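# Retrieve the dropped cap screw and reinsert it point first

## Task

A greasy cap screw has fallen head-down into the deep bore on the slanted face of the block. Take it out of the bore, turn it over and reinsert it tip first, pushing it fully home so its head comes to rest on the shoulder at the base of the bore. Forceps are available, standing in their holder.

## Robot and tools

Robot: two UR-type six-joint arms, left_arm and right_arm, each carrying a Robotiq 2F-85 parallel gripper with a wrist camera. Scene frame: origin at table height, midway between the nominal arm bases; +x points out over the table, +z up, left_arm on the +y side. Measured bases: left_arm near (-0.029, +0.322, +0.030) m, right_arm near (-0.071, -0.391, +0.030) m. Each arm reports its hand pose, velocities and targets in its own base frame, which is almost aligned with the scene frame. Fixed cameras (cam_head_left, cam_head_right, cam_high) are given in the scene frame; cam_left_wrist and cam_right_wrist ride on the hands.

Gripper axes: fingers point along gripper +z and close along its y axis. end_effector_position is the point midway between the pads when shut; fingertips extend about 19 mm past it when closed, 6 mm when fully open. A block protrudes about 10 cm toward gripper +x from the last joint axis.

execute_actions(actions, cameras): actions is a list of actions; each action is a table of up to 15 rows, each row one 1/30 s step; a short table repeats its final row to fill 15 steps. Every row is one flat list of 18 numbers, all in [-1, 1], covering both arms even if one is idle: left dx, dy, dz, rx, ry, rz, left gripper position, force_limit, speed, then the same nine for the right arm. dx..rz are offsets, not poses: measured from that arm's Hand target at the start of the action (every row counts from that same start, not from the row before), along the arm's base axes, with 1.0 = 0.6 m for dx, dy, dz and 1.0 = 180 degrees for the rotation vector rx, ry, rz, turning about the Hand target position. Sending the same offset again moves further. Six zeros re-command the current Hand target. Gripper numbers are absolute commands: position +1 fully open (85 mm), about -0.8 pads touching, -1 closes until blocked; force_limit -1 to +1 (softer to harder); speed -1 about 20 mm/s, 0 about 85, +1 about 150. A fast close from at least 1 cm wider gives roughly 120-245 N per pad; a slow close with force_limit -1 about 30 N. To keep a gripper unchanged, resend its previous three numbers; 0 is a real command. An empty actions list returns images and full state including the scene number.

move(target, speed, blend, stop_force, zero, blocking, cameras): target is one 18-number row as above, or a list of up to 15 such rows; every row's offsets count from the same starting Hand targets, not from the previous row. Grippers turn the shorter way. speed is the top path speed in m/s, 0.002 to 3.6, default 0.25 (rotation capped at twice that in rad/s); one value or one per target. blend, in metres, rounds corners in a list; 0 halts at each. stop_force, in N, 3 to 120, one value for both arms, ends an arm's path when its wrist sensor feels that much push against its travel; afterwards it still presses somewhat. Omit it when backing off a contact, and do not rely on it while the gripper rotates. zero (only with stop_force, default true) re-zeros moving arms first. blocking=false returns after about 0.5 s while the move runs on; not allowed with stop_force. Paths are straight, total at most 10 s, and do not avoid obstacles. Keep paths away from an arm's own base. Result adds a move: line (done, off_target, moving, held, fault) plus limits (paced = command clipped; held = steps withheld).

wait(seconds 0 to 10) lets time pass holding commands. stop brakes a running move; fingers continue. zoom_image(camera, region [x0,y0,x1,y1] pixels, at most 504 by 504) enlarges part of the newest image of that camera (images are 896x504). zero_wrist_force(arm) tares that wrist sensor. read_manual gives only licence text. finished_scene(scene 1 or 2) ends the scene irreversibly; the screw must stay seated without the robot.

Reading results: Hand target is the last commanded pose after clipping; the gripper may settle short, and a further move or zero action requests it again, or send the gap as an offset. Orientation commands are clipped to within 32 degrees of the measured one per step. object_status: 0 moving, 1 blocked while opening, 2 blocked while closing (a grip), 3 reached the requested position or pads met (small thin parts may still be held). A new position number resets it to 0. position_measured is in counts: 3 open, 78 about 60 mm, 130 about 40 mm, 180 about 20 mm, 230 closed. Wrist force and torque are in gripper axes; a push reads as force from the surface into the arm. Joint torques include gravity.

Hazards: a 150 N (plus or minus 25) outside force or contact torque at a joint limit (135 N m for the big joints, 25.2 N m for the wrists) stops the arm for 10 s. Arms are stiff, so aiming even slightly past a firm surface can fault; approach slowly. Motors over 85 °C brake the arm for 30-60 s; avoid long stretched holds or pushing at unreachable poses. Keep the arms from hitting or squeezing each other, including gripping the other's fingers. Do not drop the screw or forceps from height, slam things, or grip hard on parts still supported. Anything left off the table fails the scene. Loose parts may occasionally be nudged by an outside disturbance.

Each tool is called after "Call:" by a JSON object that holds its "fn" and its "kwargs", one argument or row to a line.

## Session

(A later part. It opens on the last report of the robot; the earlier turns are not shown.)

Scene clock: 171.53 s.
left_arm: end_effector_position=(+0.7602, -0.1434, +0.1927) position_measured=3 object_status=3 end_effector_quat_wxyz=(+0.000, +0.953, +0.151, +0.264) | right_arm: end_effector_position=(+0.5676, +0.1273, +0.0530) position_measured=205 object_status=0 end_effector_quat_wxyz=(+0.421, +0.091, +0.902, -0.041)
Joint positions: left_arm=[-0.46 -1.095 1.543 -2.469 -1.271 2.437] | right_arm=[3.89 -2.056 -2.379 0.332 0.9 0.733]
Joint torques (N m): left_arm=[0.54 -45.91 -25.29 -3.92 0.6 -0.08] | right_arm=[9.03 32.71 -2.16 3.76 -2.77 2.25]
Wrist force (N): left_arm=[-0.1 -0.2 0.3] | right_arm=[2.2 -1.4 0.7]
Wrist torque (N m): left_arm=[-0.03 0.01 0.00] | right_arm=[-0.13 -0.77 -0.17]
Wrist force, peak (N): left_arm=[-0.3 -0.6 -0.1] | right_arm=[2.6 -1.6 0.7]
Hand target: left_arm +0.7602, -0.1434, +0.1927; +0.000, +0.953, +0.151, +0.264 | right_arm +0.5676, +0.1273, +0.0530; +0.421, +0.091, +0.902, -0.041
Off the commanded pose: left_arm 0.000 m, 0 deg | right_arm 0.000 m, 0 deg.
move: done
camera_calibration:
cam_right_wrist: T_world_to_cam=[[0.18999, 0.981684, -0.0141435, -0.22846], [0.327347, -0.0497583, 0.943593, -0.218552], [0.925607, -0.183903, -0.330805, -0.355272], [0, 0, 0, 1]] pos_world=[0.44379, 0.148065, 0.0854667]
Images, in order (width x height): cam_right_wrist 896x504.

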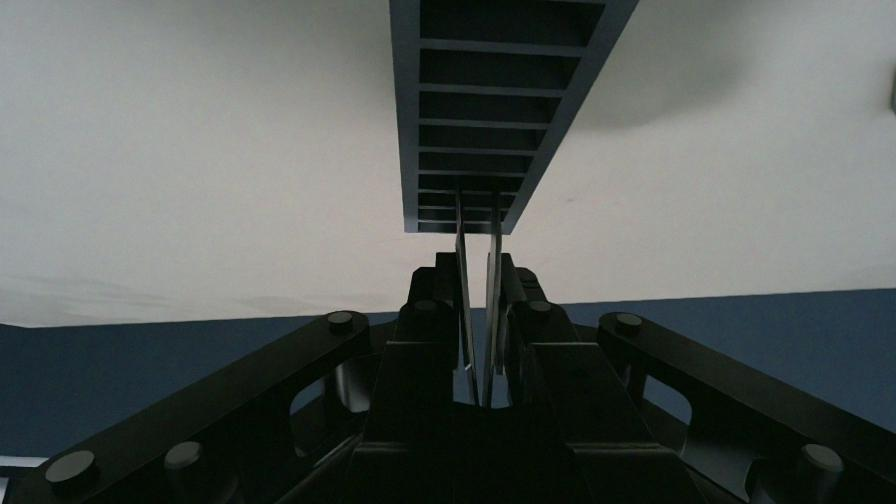

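Call:
{"fn": "move", "kwargs": {
  "target": [
    [0,0,0,0,0,0,1,1,1,0,0,0.0,0,0,0,-0.63,-1,-1],
    [0,0,0,0,0,0,1,1,1,0,0,0.16,0,0,0,-0.63,-1,-1]
  ],
  "speed": 0.1,
  "cameras": ["cam_right_wrist","cam_high"]
}}

Call:
{"fn": "zoom_image", "kwargs": {
  "camera": "cam_right_wrist",
  "region": [350, 0, 600, 400]
}}

Call:
{"fn": "zoom_image", "kwargs": {
  "camera": "cam_high",
  "region": [350, 150, 450, 250]
}}

Scene clock: 177.60 s.
left_arm: end_effector_position=(+0.7602, -0.1434, +0.1927) position_measured=3 object_status=3 end_effector_quat_wxyz=(+0.000, +0.953, +0.151, +0.264) | right_arm: end_effector_position=(+0.5677, +0.1273, +0.1490) position_measured=208 object_status=3 end_effector_quat_wxyz=(+0.421, +0.092, +0.902, -0.041)
Joint positions: left_arm=[-0.46 -1.095 1.543 -2.469 -1.271 2.437] | right_arm=[3.89 -1.766 -2.341 0.003 0.9 0.733]
Joint torques (N m): left_arm=[1.38 -46.54 -23.98 -3.74 0.57 -0.15] | right_arm=[8.02 28.68 4.97 1.87 -1.91 1.08]
Wrist force (N): left_arm=[-0.1 -0.1 0.3] | right_arm=[2.4 -1.3 0.9]
Wrist torque (N m): left_arm=[-0.02 0.02 0.00] | right_arm=[-0.11 -0.77 -0.26]
Wrist force, peak (N): left_arm=[-0.3 -0.1 0.5] | right_arm=[4.1 -1.5 1.8]
Hand target: left_arm +0.7602, -0.1434, +0.1927; +0.000, +0.953, +0.151, +0.264 | right_arm +0.5676, +0.1273, +0.1490; +0.421, +0.091, +0.902, -0.041
Off the commanded pose: left_arm 0.000 m, 0 deg | right_arm 0.000 m, 0 deg.
move: done
camera_calibration:
cam_right_wrist: T_world_to_cam=[[0.190192, 0.981649, -0.013862, -0.227255], [0.327191, -0.0500671, 0.943631, -0.309062], [0.92562, -0.184006, -0.330709, -0.323616], [0, 0, 0, 1]] pos_world=[0.44389, 0.148064, 0.181468]
Images, in order (width x height): cam_high 896x504, cam_right_wrist 896x504.

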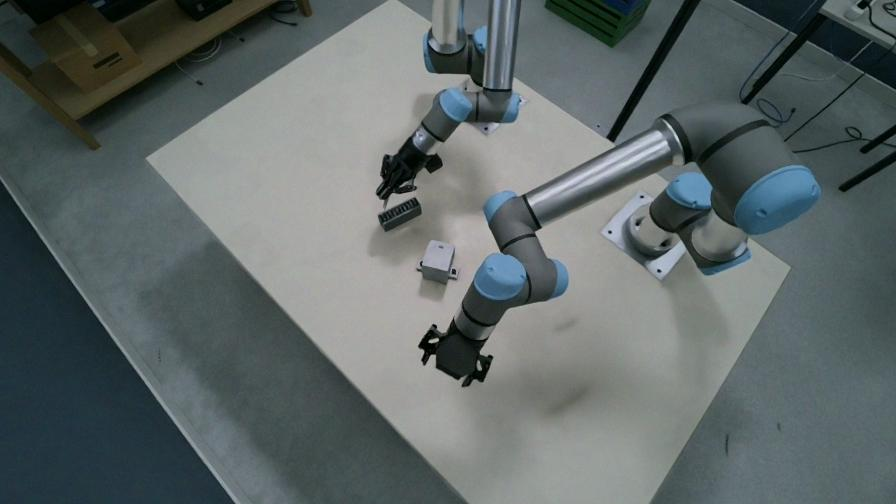

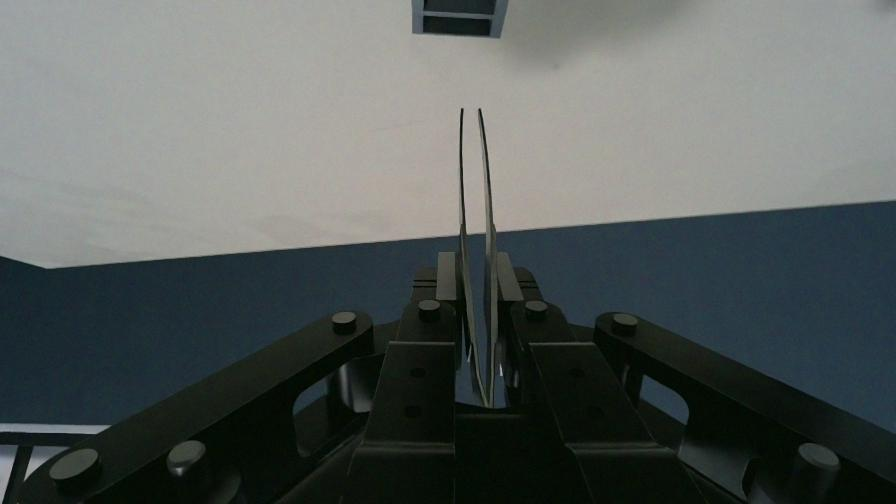

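Scaled by 1.260 from the camera's 896x504 image, which has a finer 1280x720 frame.

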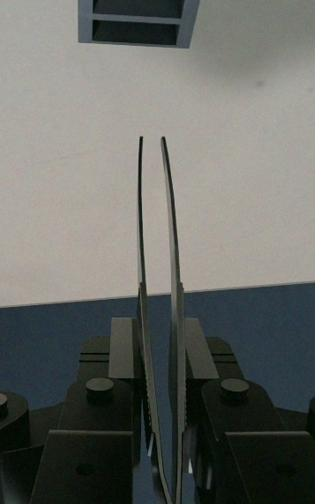

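Scaled by 5.040 from the camera's 896x504 image, which has a finer 1280x720 frame.

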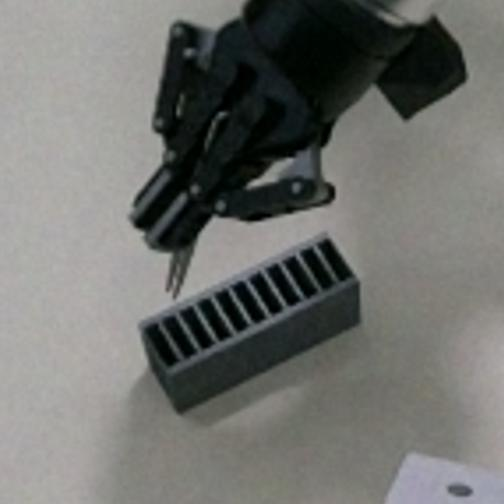

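Call:
{"fn": "move", "kwargs": {
  "target": [
    [0,0,0,0,0,0,1,1,1,-0.05,0.05,0.13,-0.073,-0.103,0.351,-0.63,-1,-1],
    [0,0,0,0,0,0,1,1,1,-0.15,0.2,0.1,-0.146,-0.205,0.702,-0.63,-1,-1]
  ],
  "speed": 0.25,
  "cameras": ["all"]
}}

Scene clock: 211.07 s.
left_arm: end_effector_position=(+0.7602, -0.1434, +0.1927) position_measured=3 object_status=3 end_effector_quat_wxyz=(+0.000, +0.953, +0.151, +0.264) | right_arm: end_effector_position=(+0.4776, +0.2474, +0.2091) position_measured=208 object_status=3 end_effector_quat_wxyz=(-0.444, +0.812, -0.316, -0.209)
Joint positions: left_arm=[-0.46 -1.095 1.543 -2.469 -1.271 2.437] | right_arm=[3.472 -1.811 -2.097 -0.402 2.544 -1.854]
Joint torques (N m): left_arm=[-0.88 -46.62 -22.63 -3.61 0.88 -0.11] | right_arm=[-14.25 20.7 8.57 1.17 -0.07 -2.46]
Wrist force (N): left_arm=[-0.2 -0.1 0.2] | right_arm=[1.6 -0.4 0.6]
Wrist torque (N m): left_arm=[-0.02 0.03 0.00] | right_arm=[0.06 -0.61 -0.12]
Wrist force, peak (N): left_arm=[-0.6 -0.3 0.3] | right_arm=[2.9 -1.1 0.9]
Hand target: left_arm +0.7602, -0.1434, +0.1927; +0.000, +0.953, +0.151, +0.264 | right_arm +0.4776, +0.2473, +0.2090; -0.444, +0.812, -0.316, -0.210
Off the commanded pose: left_arm 0.000 m, 0 deg | right_arm 0.000 m, 0 deg.
move: done
camera_calibration:
cam_right_wrist: T_world_to_cam=[[-0.685252, -0.409097, -0.602552, 0.55813], [-0.659257, -0.00320014, 0.751911, 0.169369], [-0.309533, 0.912485, -0.267507, 0.107193], [0, 0, 0, 1]] pos_world=[0.527297, 0.131059, 0.237627]

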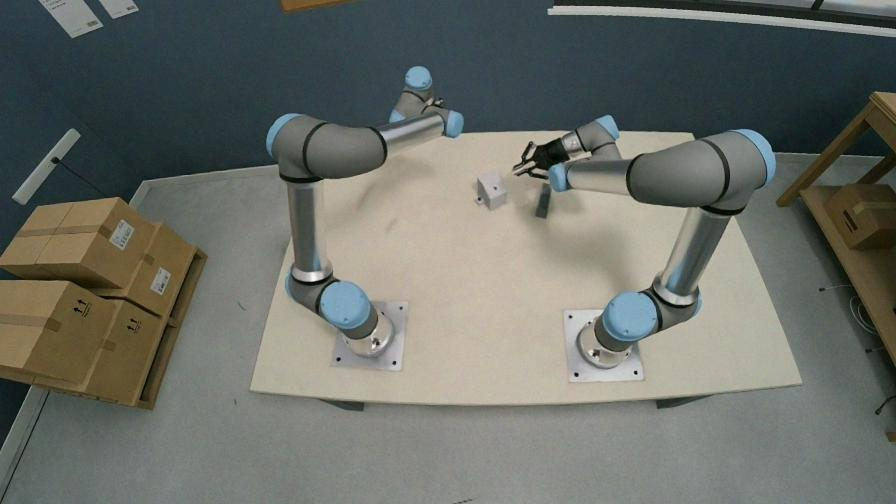

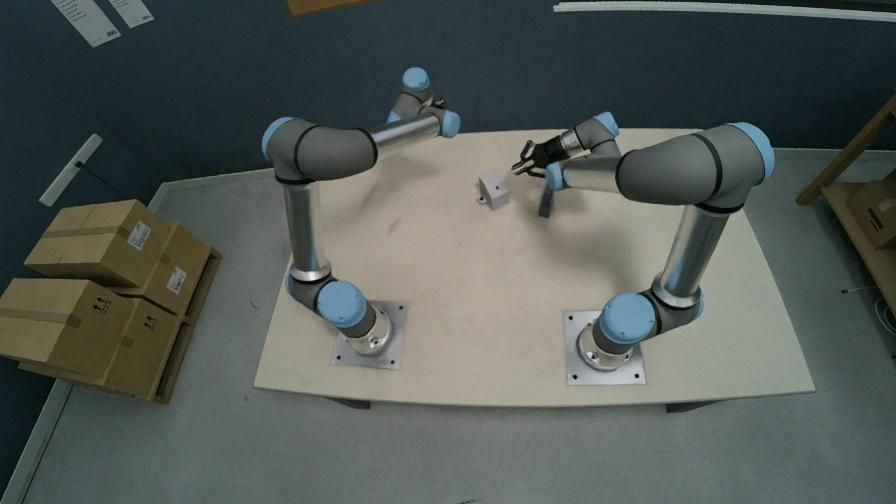

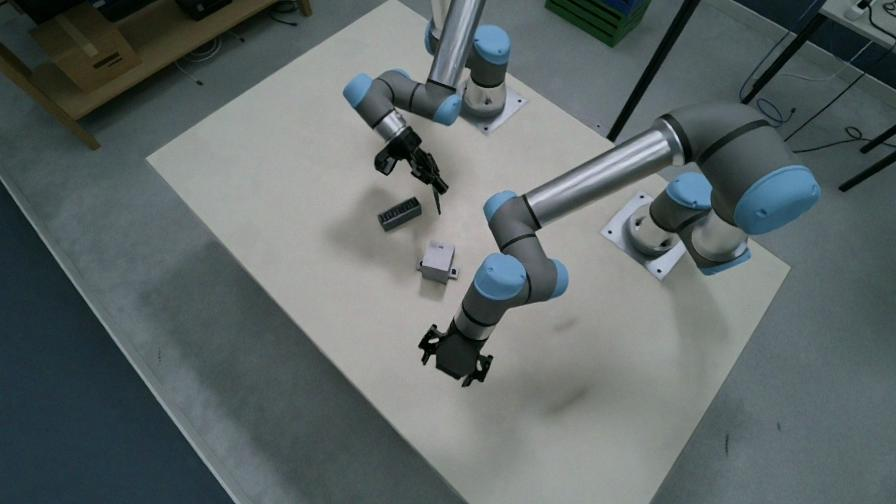

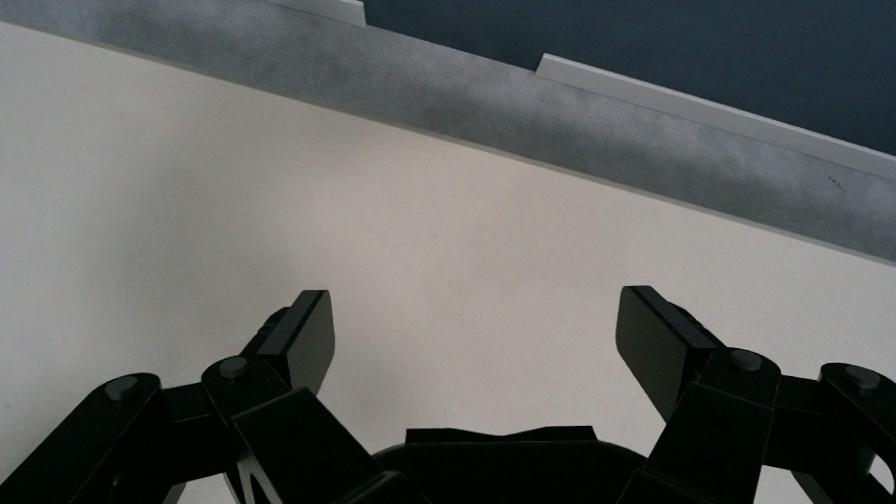

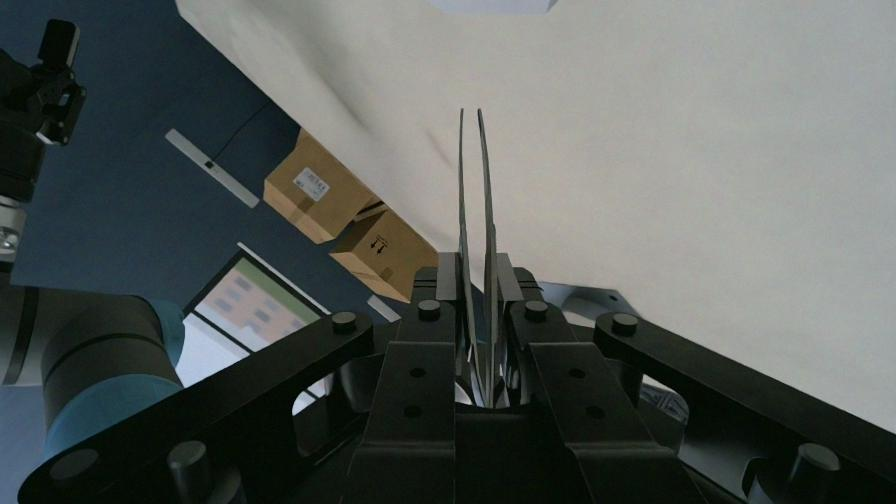

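Call:
{"fn": "move", "kwargs": {
  "target": [
    [-0.62,-0.05,0.25,-0.408,0.022,0.729,1,1,1,0,0,0,0,0,0,-0.63,-1,-1],
    [-0.64,-0.36,0.03,-0.408,0.022,0.729,1,1,1,0,0,0,0,0,0,-0.63,-1,-1]
  ],
  "speed": 0.3,
  "cameras": ["cam_left_wrist"]
}}

Scene clock: 232.53 s.
left_arm: end_effector_position=(+0.3762, -0.3594, +0.2108) position_measured=3 object_status=3 end_effector_quat_wxyz=(+0.223, +0.123, +0.967, -0.028) | right_arm: end_effector_position=(+0.4776, +0.2473, +0.2090) position_measured=208 object_status=3 end_effector_quat_wxyz=(-0.444, +0.812, -0.316, -0.210)
Joint positions: left_arm=[-1.21 -1.677 2.126 -2.292 -1.205 -0.906] | right_arm=[3.472 -1.811 -2.097 -0.402 2.544 -1.854]
Joint torques (N m): left_arm=[-6.43 -9.25 -15.64 -5.08 -1.34 -1.5] | right_arm=[-8.78 20.38 10.06 3.66 0.09 2.22]
Wrist force (N): left_arm=[1.7 -1.0 0.1] | right_arm=[1.8 -0.4 0.3]
Wrist torque (N m): left_arm=[-0.18 -0.10 -0.29] | right_arm=[0.06 -0.62 -0.07]
Wrist force, peak (N): left_arm=[2.4 -3.9 1.9] | right_arm=[2.0 -0.4 0.5]
Hand target: left_arm +0.3762, -0.3594, +0.2107; +0.223, +0.123, +0.967, -0.028 | right_arm +0.4776, +0.2473, +0.2090; -0.444, +0.812, -0.316, -0.210
Off the commanded pose: left_arm 0.000 m, 0 deg | right_arm 0.000 m, 0 deg.
move: done
camera_calibration:
cam_left_wrist: T_world_to_cam=[[0.257833, 0.966188, -0.00168842, 0.257906], [0.678072, -0.179702, 0.712689, -0.451885], [0.688288, -0.1849, -0.701478, -0.0516728], [0, 0, 0, 1]] pos_world=[0.275479, -0.339944, 0.286242]
Images, in order (width x height): cam_left_wrist 896x504.

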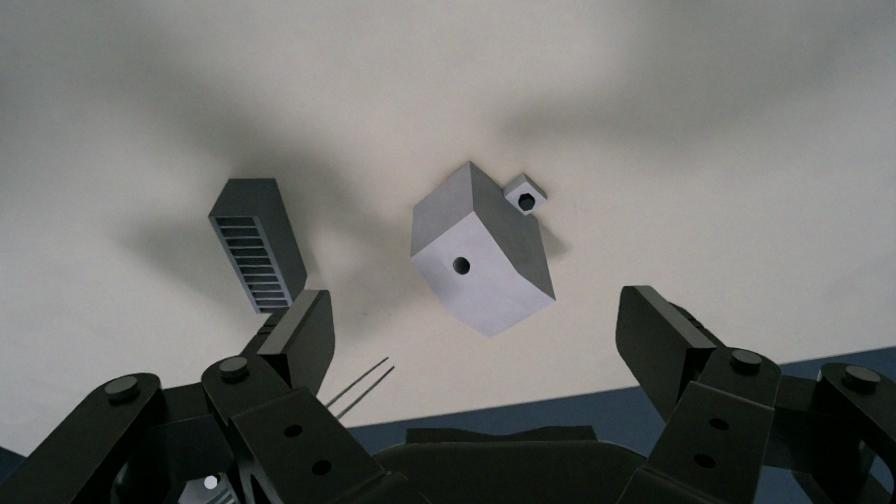

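Call:
{"fn": "zoom_image", "kwargs": {
  "camera": "cam_left_wrist",
  "region": [390, 150, 570, 350]
}}

Call:
{"fn": "zoom_image", "kwargs": {
  "camera": "cam_left_wrist",
  "region": [300, 330, 420, 430]
}}

Scaled by 2.520 from the camera's 896x504 image, which has a finer 1280x720 frame.

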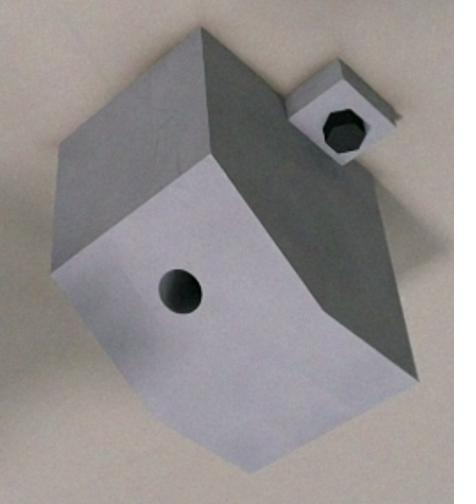

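Scaled by 4.200 from the camera's 896x504 image, which has a finer 1280x720 frame.

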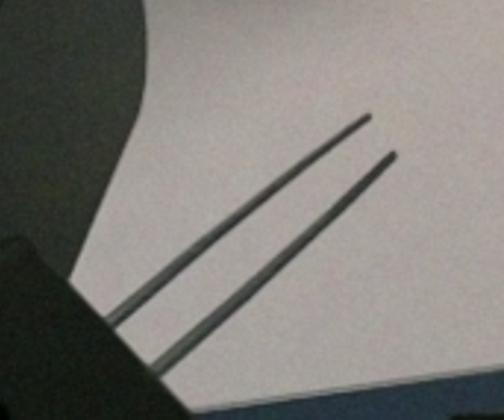

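Call:
{"fn": "move", "kwargs": {
  "target": [0,0,0,0,0,0,1,1,1,0.03,0.035,-0.095,0,0,0,-0.63,-1,-1],
  "speed": 0.12,
  "cameras": ["cam_left_wrist","cam_right_wrist","cam_high"]
}}

Call:
{"fn": "zoom_image", "kwargs": {
  "camera": "cam_left_wrist",
  "region": [370, 180, 570, 400]
}}

Call:
{"fn": "zoom_image", "kwargs": {
  "camera": "cam_right_wrist",
  "region": [350, 0, 600, 250]
}}

Call:
{"fn": "zoom_image", "kwargs": {
  "camera": "cam_high",
  "region": [380, 180, 500, 300]
}}

Scene clock: 252.13 s.
left_arm: end_effector_position=(+0.3762, -0.3594, +0.2107) position_measured=3 object_status=3 end_effector_quat_wxyz=(+0.223, +0.123, +0.967, -0.028) | right_arm: end_effector_position=(+0.4956, +0.2684, +0.1521) position_measured=208 object_status=3 end_effector_quat_wxyz=(-0.444, +0.812, -0.316, -0.210)
Joint positions: left_arm=[-1.21 -1.677 2.126 -2.292 -1.205 -0.907] | right_arm=[3.5 -1.973 -2.084 -0.216 2.532 -1.809]
Joint torques (N m): left_arm=[-8.8 -10.52 -15.08 -5.02 -0.95 -1.82] | right_arm=[-13.18 27.15 6.65 3.6 3.87 -2.57]
Wrist force (N): left_arm=[1.7 -1.1 -0.1] | right_arm=[1.6 -0.4 0.3]
Wrist torque (N m): left_arm=[-0.19 -0.09 -0.27] | right_arm=[0.05 -0.60 -0.05]
Wrist force, peak (N): left_arm=[2.0 -1.2 0.0] | right_arm=[3.2 0.2 2.0]
Hand target: left_arm +0.3762, -0.3594, +0.2107; +0.223, +0.123, +0.967, -0.028 | right_arm +0.4956, +0.2683, +0.1520; -0.444, +0.812, -0.316, -0.210
Off the commanded pose: left_arm 0.000 m, 0 deg | right_arm 0.000 m, 0 deg.
move: done
camera_calibration:
cam_left_wrist: T_world_to_cam=[[0.257816, 0.966193, -0.00170665, 0.258014], [0.678078, -0.179677, 0.712689, -0.451825], [0.688289, -0.1849, -0.701478, -0.0517615], [0, 0, 0, 1]] pos_world=[0.275479, -0.340044, 0.286141]
cam_right_wrist: T_world_to_cam=[[-0.685285, -0.409252, -0.60241, 0.544727], [-0.659171, -0.00313935, 0.751987, 0.224091], [-0.309643, 0.912416, -0.267616, 0.0784457], [0, 0, 0, 1]] pos_world=[0.545297, 0.152059, 0.180629]
Images, in order (width x height): cam_high 896x504, cam_left_wrist 896x504, cam_right_wrist 896x504.

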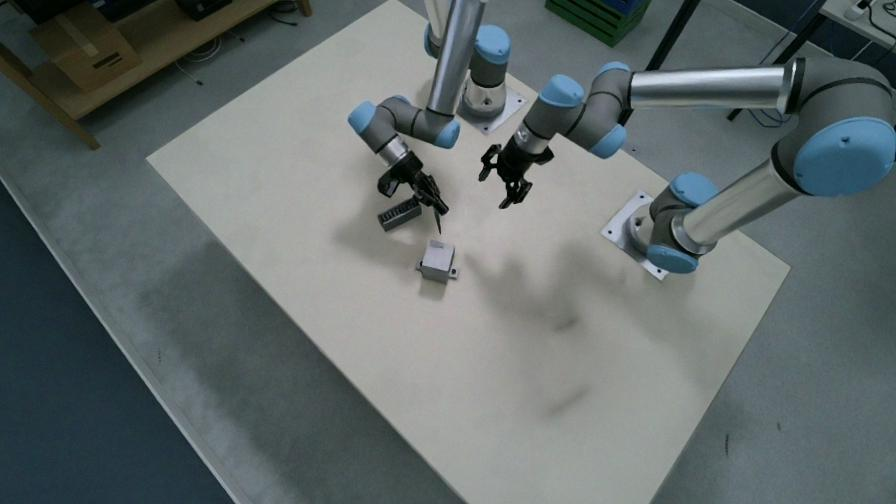

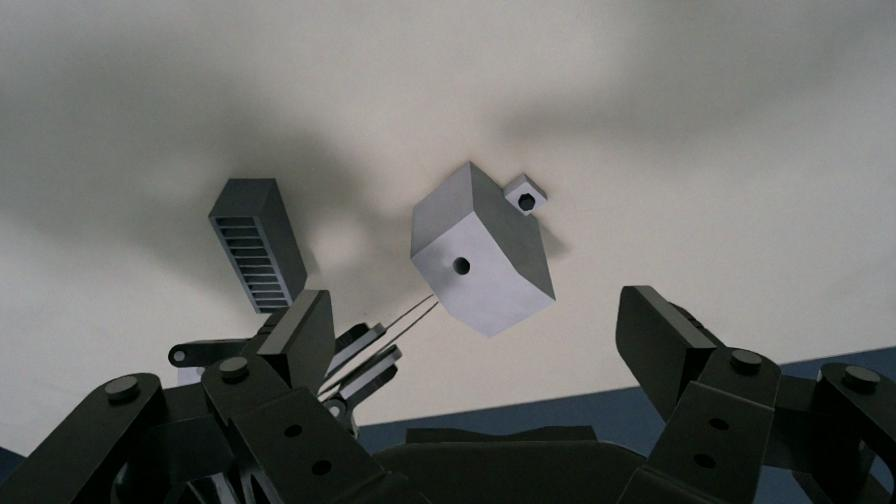

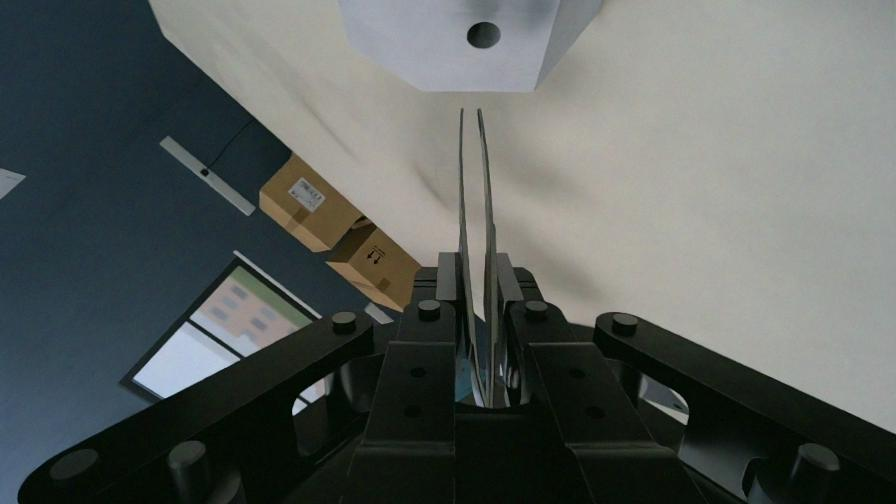

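Scaled by 2.291 from the camera's 896x504 image, which has a finer 1280x720 frame.

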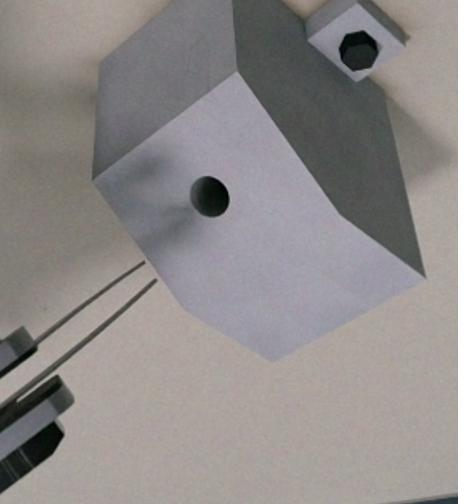

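Scaled by 2.016 from the camera's 896x504 image, which has a finer 1280x720 frame.

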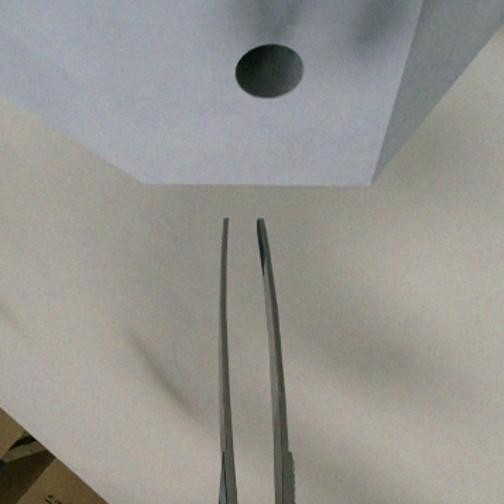

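Scaled by 4.200 from the camera's 896x504 image, which has a finer 1280x720 frame.

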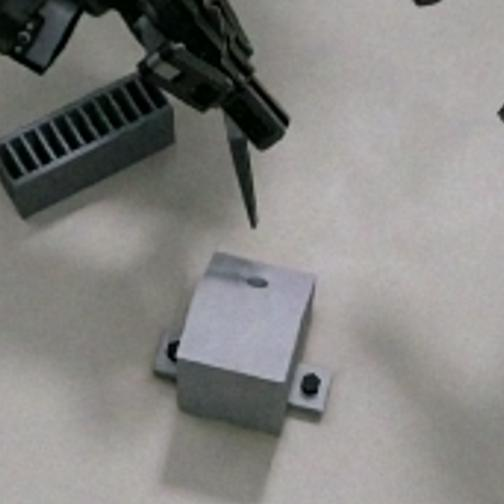

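Call:
{"fn": "move", "kwargs": {
  "target": [0,0,0,0,0,0,1,1,1,0.0089,0.0381,-0.0459,0,0,0,-0.63,-1,-1],
  "speed": 0.1,
  "cameras": ["cam_left_wrist","cam_right_wrist"]
}}

Call:
{"fn": "zoom_image", "kwargs": {
  "camera": "cam_left_wrist",
  "region": [400, 200, 520, 320]
}}

Call:
{"fn": "zoom_image", "kwargs": {
  "camera": "cam_right_wrist",
  "region": [400, 0, 550, 150]
}}

Scene clock: 268.07 s.
left_arm: end_effector_position=(+0.3762, -0.3594, +0.2107) position_measured=3 object_status=3 end_effector_quat_wxyz=(+0.223, +0.123, +0.967, -0.028) | right_arm: end_effector_position=(+0.5010, +0.2913, +0.1245) position_measured=208 object_status=3 end_effector_quat_wxyz=(-0.444, +0.812, -0.316, -0.210)
Joint positions: left_arm=[-1.21 -1.677 2.126 -2.292 -1.205 -0.907] | right_arm=[3.539 -2.059 -2.068 -0.097 2.515 -1.749]
Joint torques (N m): left_arm=[-7.76 -9.77 -15.42 -4.83 -0.79 -1.87] | right_arm=[-14.14 34.45 5.34 2.82 3.76 -2.35]
Wrist force (N): left_arm=[1.8 -0.9 0.0] | right_arm=[1.7 -0.5 0.5]
Wrist torque (N m): left_arm=[-0.17 -0.11 -0.28] | right_arm=[0.04 -0.61 -0.01]
Wrist force, peak (N): left_arm=[2.0 -1.1 0.0] | right_arm=[2.1 -0.4 1.7]
Hand target: left_arm +0.3762, -0.3594, +0.2107; +0.223, +0.123, +0.967, -0.028 | right_arm +0.5009, +0.2912, +0.1244; -0.444, +0.812, -0.316, -0.210
Off the commanded pose: left_arm 0.000 m, 0 deg | right_arm 0.000 m, 0 deg.
move: done
camera_calibration:
cam_left_wrist: T_world_to_cam=[[0.257816, 0.966193, -0.00170665, 0.258014], [0.678078, -0.179677, 0.712689, -0.451825], [0.688289, -0.1849, -0.701478, -0.0517615], [0, 0, 0, 1]] pos_world=[0.275479, -0.340044, 0.286141]
cam_right_wrist: T_world_to_cam=[[-0.685285, -0.409252, -0.60241, 0.541173], [-0.659171, -0.00313935, 0.751987, 0.248478], [-0.309643, 0.912416, -0.267616, 0.0518373], [0, 0, 0, 1]] pos_world=[0.550697, 0.174959, 0.153029]
Images, in order (width x height): cam_left_wrist 896x504, cam_right_wrist 896x504.

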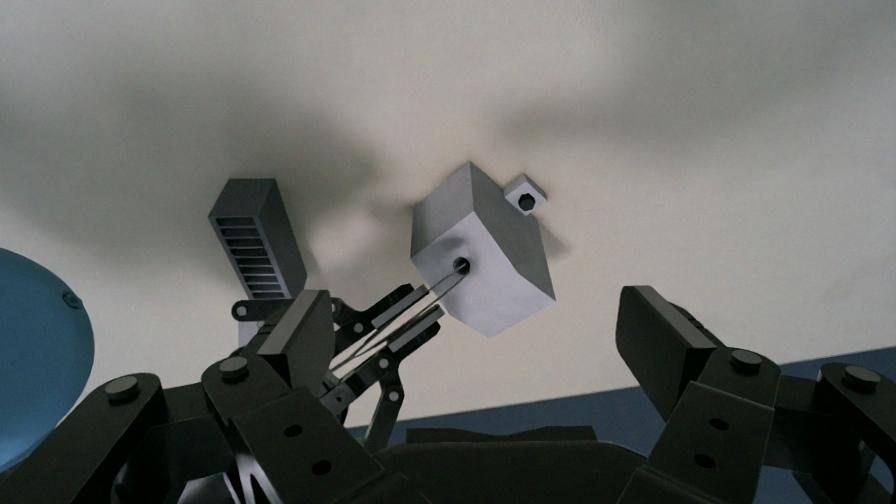

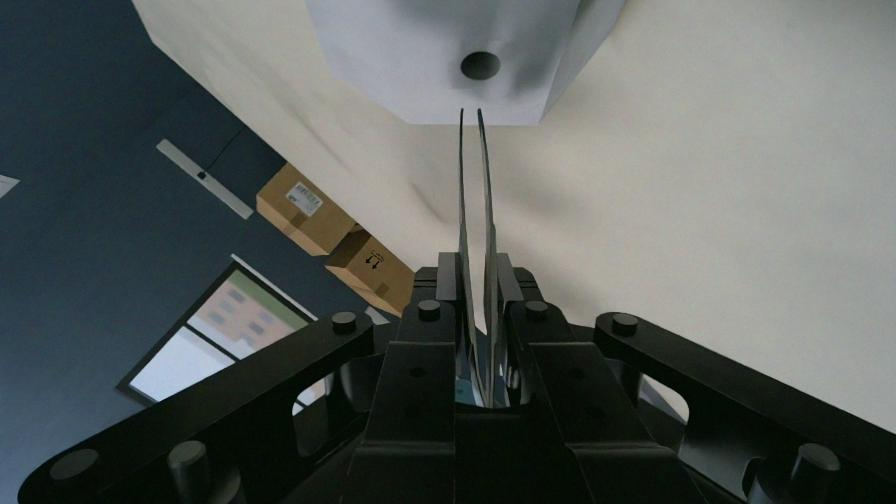

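Scaled by 4.200 from the camera's 896x504 image, which has a finer 1280x720 frame.

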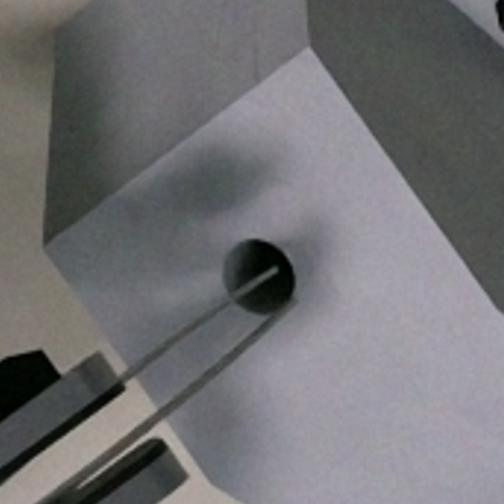

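Scaled by 3.360 from the camera's 896x504 image, which has a finer 1280x720 frame.

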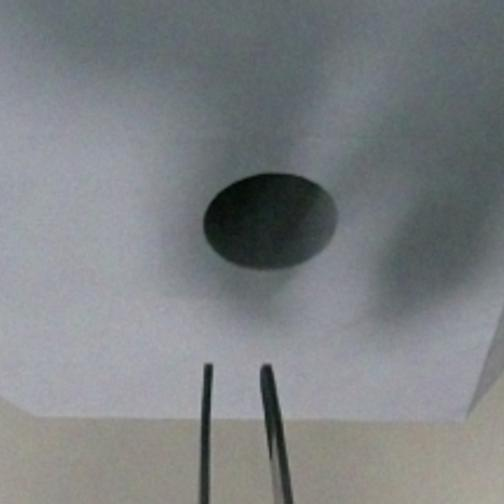

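Call:
{"fn": "move", "kwargs": {
  "target": [0,0,0,0,0,0,1,1,1,0.0082,-0.0068,-0.0138,0,0,0,-0.63,-1,-1],
  "speed": 0.1,
  "cameras": ["cam_left_wrist","cam_right_wrist"]
}}

Call:
{"fn": "zoom_image", "kwargs": {
  "camera": "cam_left_wrist",
  "region": [400, 200, 520, 320]
}}

Call:
{"fn": "zoom_image", "kwargs": {
  "camera": "cam_right_wrist",
  "region": [400, 0, 550, 150]
}}

Scene clock: 281.50 s.
left_arm: end_effector_position=(+0.3762, -0.3594, +0.2107) position_measured=3 object_status=3 end_effector_quat_wxyz=(+0.223, +0.123, +0.967, -0.028) | right_arm: end_effector_position=(+0.5060, +0.2870, +0.1161) position_measured=208 object_status=3 end_effector_quat_wxyz=(-0.444, +0.812, -0.316, -0.209)
Joint positions: left_arm=[-1.21 -1.677 2.126 -2.292 -1.205 -0.907] | right_arm=[3.527 -2.081 -2.06 -0.098 2.52 -1.767]
Joint torques (N m): left_arm=[-8.71 -10.17 -15.54 -5.06 -0.2 -1.98] | right_arm=[4.46 44.46 21.7 1.19 2.43 1.71]
Wrist force (N): left_arm=[1.5 -1.2 -0.2] | right_arm=[1.5 -0.4 0.4]
Wrist torque (N m): left_arm=[-0.20 -0.07 -0.27] | right_arm=[0.05 -0.59 -0.01]
Wrist force, peak (N): left_arm=[2.0 -1.1 0.0] | right_arm=[2.1 -0.6 0.5]
Hand target: left_arm +0.3762, -0.3594, +0.2107; +0.223, +0.123, +0.967, -0.028 | right_arm +0.5059, +0.2871, +0.1161; -0.444, +0.812, -0.316, -0.210
Off the commanded pose: left_arm 0.000 m, 0 deg | right_arm 0.000 m, 0 deg.
move: done
camera_calibration:
cam_left_wrist: T_world_to_cam=[[0.257816, 0.966193, -0.00170665, 0.258014], [0.678078, -0.179677, 0.712689, -0.451825], [0.688289, -0.1849, -0.701478, -0.0517615], [0, 0, 0, 1]] pos_world=[0.275479, -0.340044, 0.286141]
cam_right_wrist: T_world_to_cam=[[-0.685221, -0.409189, -0.602525, 0.53768], [-0.65928, -0.00313167, 0.751891, 0.258084], [-0.309553, 0.912444, -0.267624, 0.0549755], [0, 0, 0, 1]] pos_world=[0.555597, 0.170659, 0.144628]
Images, in order (width x height): cam_left_wrist 896x504, cam_right_wrist 896x504.

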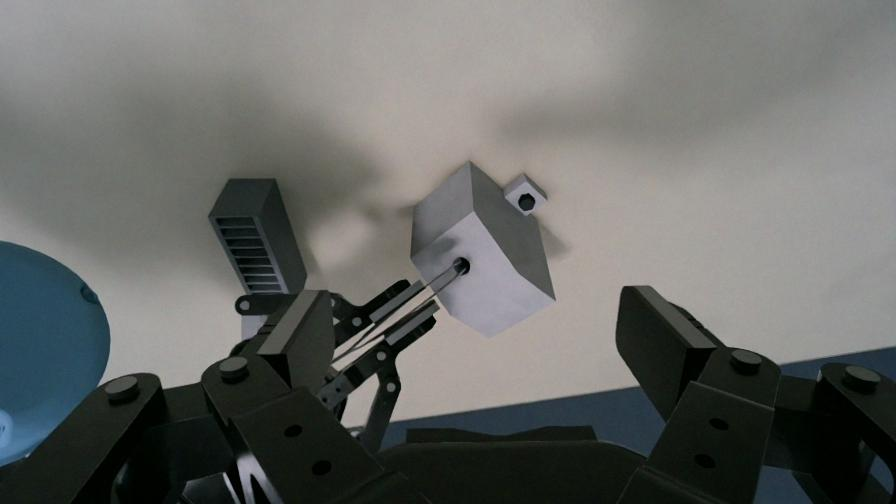

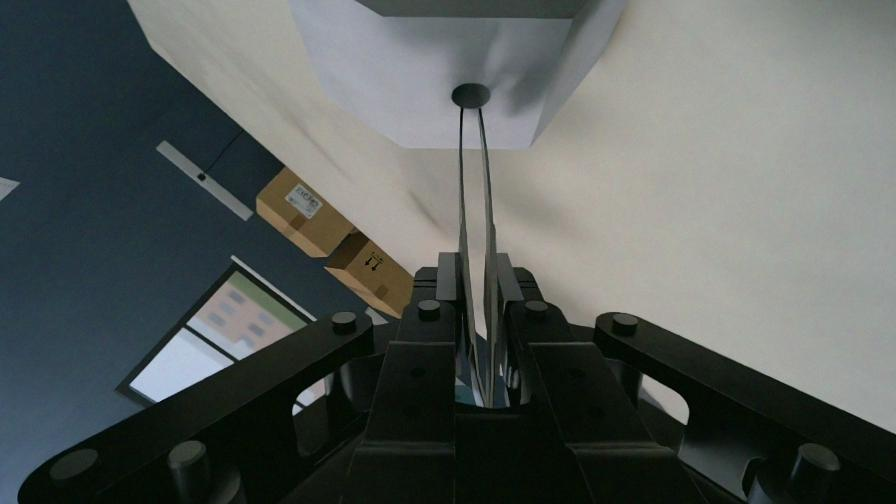

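Scaled by 4.200 from the camera's 896x504 image, which has a finer 1280x720 frame.

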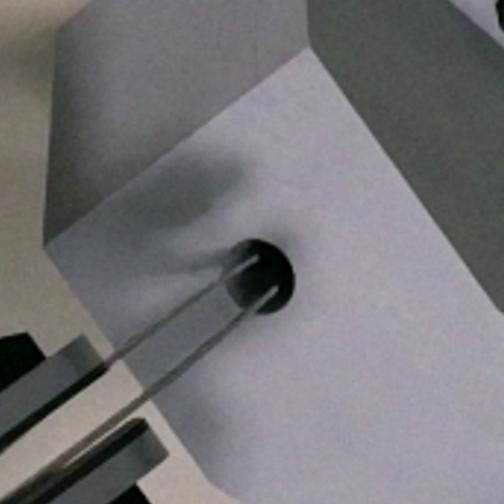

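Scaled by 3.360 from the camera's 896x504 image, which has a finer 1280x720 frame.

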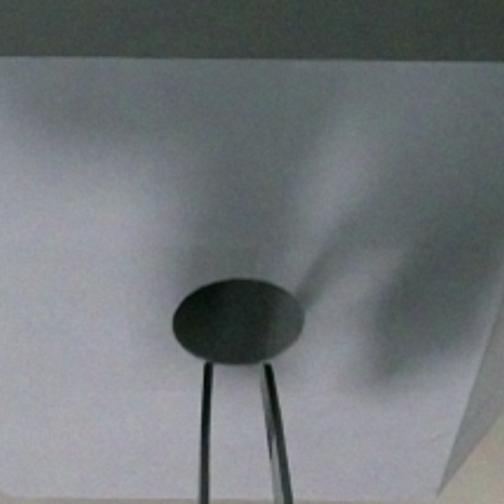

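Call:
{"fn": "move", "kwargs": {
  "target": [0,0,0,0,0,0,1,1,1,0.0025,-0.0043,0,0,0,0,-0.61,-1,-1],
  "speed": 0.1,
  "cameras": ["cam_left_wrist","cam_right_wrist"]
}}

Call:
{"fn": "zoom_image", "kwargs": {
  "camera": "cam_left_wrist",
  "region": [400, 200, 520, 320]
}}

Call:
{"fn": "zoom_image", "kwargs": {
  "camera": "cam_right_wrist",
  "region": [400, 0, 550, 150]
}}

Scene clock: 290.57 s.
left_arm: end_effector_position=(+0.3762, -0.3594, +0.2107) position_measured=3 object_status=3 end_effector_quat_wxyz=(+0.223, +0.123, +0.967, -0.028) | right_arm: end_effector_position=(+0.5074, +0.2845, +0.1161) position_measured=205 object_status=3 end_effector_quat_wxyz=(-0.444, +0.812, -0.316, -0.210)
Joint positions: left_arm=[-1.21 -1.677 2.126 -2.292 -1.205 -0.907] | right_arm=[3.522 -2.08 -2.057 -0.108 2.523 -1.775]
Joint torques (N m): left_arm=[-9.21 -10.69 -13.84 -5.08 0.35 -1.61] | right_arm=[-8.19 44.86 31.2 3.08 3.19 -0.63]
Wrist force (N): left_arm=[1.6 -1.0 -0.1] | right_arm=[1.9 -0.4 0.3]
Wrist torque (N m): left_arm=[-0.18 -0.08 -0.27] | right_arm=[0.06 -0.64 -0.01]
Wrist force, peak (N): left_arm=[1.7 -1.5 0.1] | right_arm=[2.1 -0.4 0.3]
Hand target: left_arm +0.3762, -0.3594, +0.2107; +0.223, +0.123, +0.967, -0.028 | right_arm +0.5074, +0.2845, +0.1161; -0.444, +0.812, -0.316, -0.210
Off the commanded pose: left_arm 0.000 m, 0 deg | right_arm 0.000 m, 0 deg.
move: done
camera_calibration:
cam_left_wrist: T_world_to_cam=[[0.257816, 0.966193, -0.00170665, 0.258014], [0.678078, -0.179677, 0.712689, -0.451825], [0.688289, -0.1849, -0.701478, -0.0517615], [0, 0, 0, 1]] pos_world=[0.275479, -0.340044, 0.286141]
cam_right_wrist: T_world_to_cam=[[-0.685357, -0.409252, -0.602327, 0.537736], [-0.659095, -0.00309437, 0.752053, 0.258791], [-0.309643, 0.912416, -0.267615, 0.0577712], [0, 0, 0, 1]] pos_world=[0.556998, 0.168159, 0.144729]
Images, in order (width x height): cam_left_wrist 896x504, cam_right_wrist 896x504.

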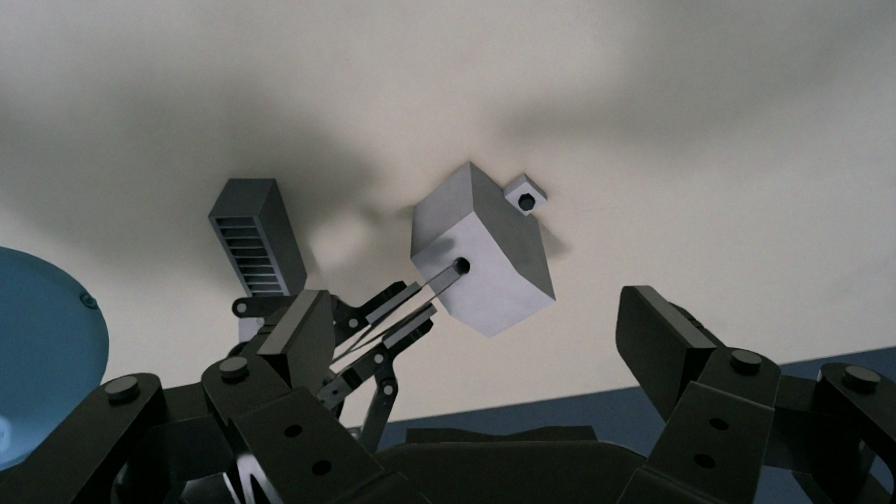

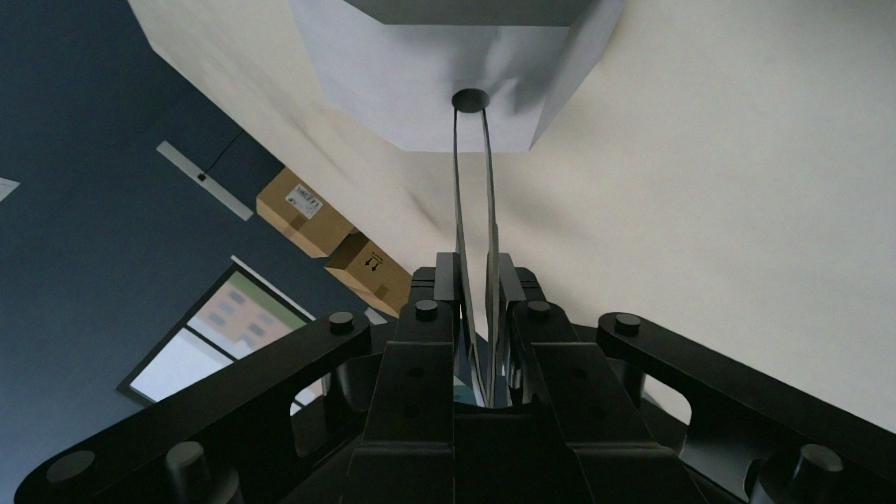

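Scaled by 4.200 from the camera's 896x504 image, which has a finer 1280x720 frame.

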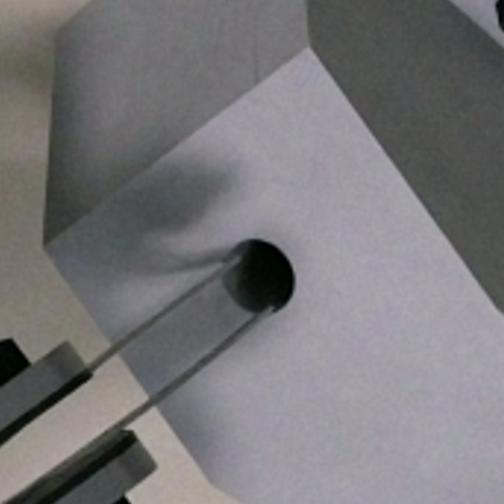

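Scaled by 3.360 from the camera's 896x504 image, which has a finer 1280x720 frame.

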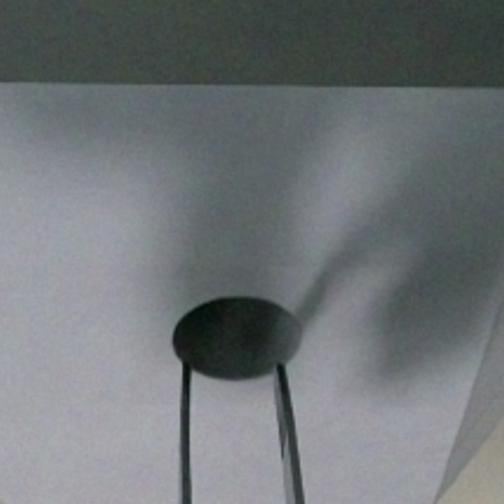

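Call:
{"fn": "move", "kwargs": {
  "target": [0,0,0,0,0,0,1,1,1,0.0099,0.0052,-0.0164,0,0,0,-0.61,-1,-1],
  "speed": 0.02,
  "stop_force": 4,
  "cameras": ["cam_left_wrist","cam_right_wrist"]
}}

Call:
{"fn": "zoom_image", "kwargs": {
  "camera": "cam_left_wrist",
  "region": [400, 200, 520, 320]
}}

Call:
{"fn": "zoom_image", "kwargs": {
  "camera": "cam_right_wrist",
  "region": [400, 50, 550, 200]
}}

Scene clock: 298.17 s.
left_arm: end_effector_position=(+0.3762, -0.3594, +0.2107) position_measured=3 object_status=3 end_effector_quat_wxyz=(+0.223, +0.123, +0.967, -0.028) | right_arm: end_effector_position=(+0.5133, +0.2877, +0.1063) position_measured=205 object_status=3 end_effector_quat_wxyz=(-0.444, +0.812, -0.316, -0.210)
Joint positions: left_arm=[-1.21 -1.677 2.126 -2.292 -1.205 -0.907] | right_arm=[3.523 -2.112 -2.041 -0.091 2.522 -1.773]
Joint torques (N m): left_arm=[-7.99 -11.28 -16.21 -4.76 0.59 -1.5] | right_arm=[5.92 45.92 4.07 1.02 0.94 0.71]
Wrist force (N): left_arm=[1.8 -1.1 -0.2] | right_arm=[1.5 -0.4 0.5]
Wrist torque (N m): left_arm=[-0.19 -0.11 -0.27] | right_arm=[0.08 -0.63 -0.09]
Wrist force, peak (N): left_arm=[2.0 -1.1 -0.2] | right_arm=[2.0 -0.4 0.7]
Hand target: left_arm +0.3762, -0.3594, +0.2107; +0.223, +0.123, +0.967, -0.028 | right_arm +0.5133, +0.2877, +0.1063; -0.444, +0.812, -0.316, -0.210
Off the commanded pose: left_arm 0.000 m, 0 deg | right_arm 0.000 m, 0 deg.
move: done
camera_calibration:
cam_left_wrist: T_world_to_cam=[[0.257816, 0.966193, -0.00170665, 0.258014], [0.678078, -0.179677, 0.712689, -0.451825], [0.688289, -0.1849, -0.701478, -0.0517615], [0, 0, 0, 1]] pos_world=[0.275479, -0.340044, 0.286141]
cam_right_wrist: T_world_to_cam=[[-0.685357, -0.409252, -0.602327, 0.537195], [-0.659095, -0.00309437, 0.752053, 0.270201], [-0.309643, 0.912416, -0.267615, 0.05406], [0, 0, 0, 1]] pos_world=[0.562998, 0.171359, 0.134829]
Images, in order (width x height): cam_left_wrist 896x504, cam_right_wrist 896x504.

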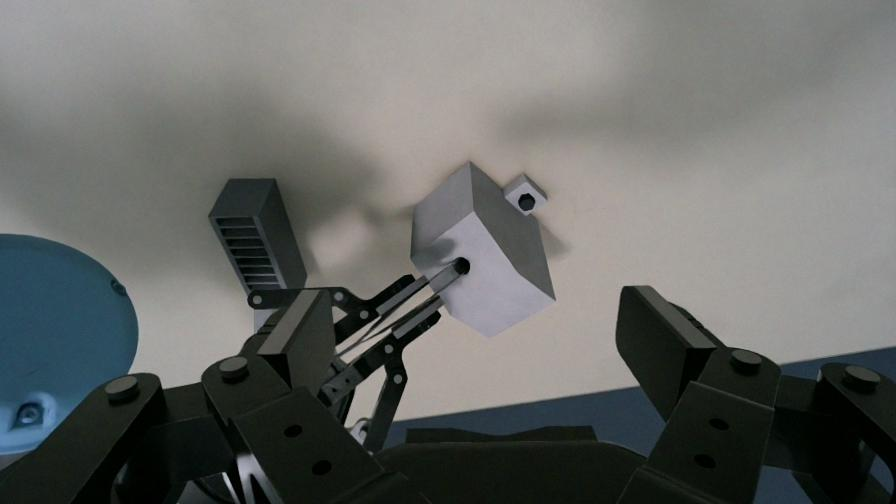

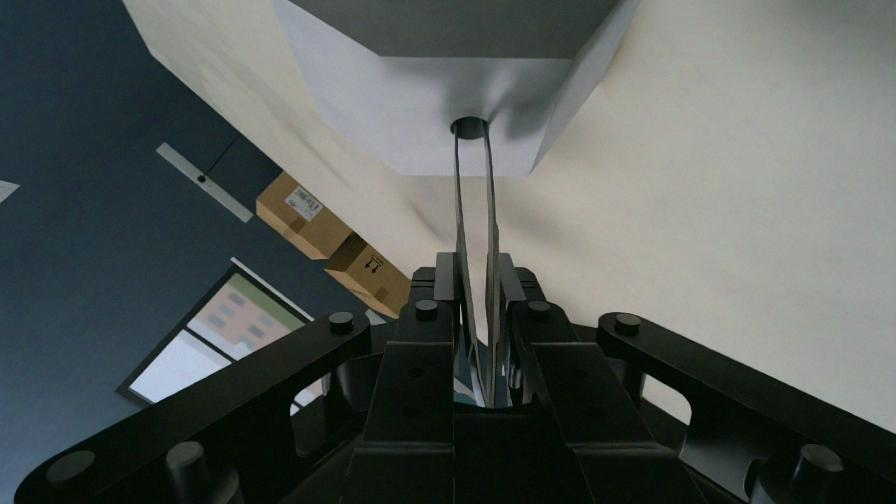

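Scaled by 4.200 from the camera's 896x504 image, which has a finer 1280x720 frame.

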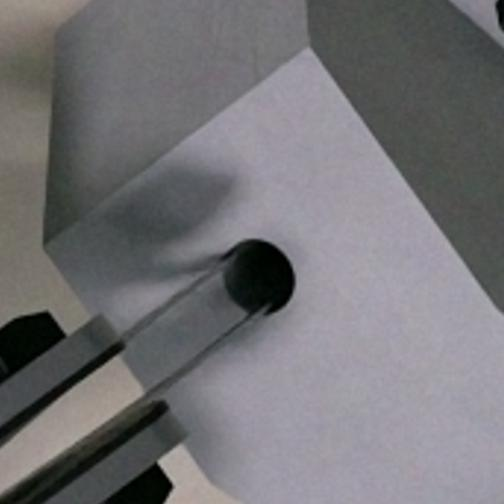

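Scaled by 3.360 from the camera's 896x504 image, which has a finer 1280x720 frame.

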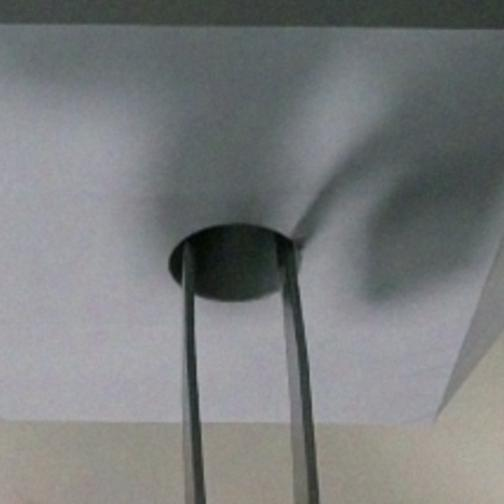

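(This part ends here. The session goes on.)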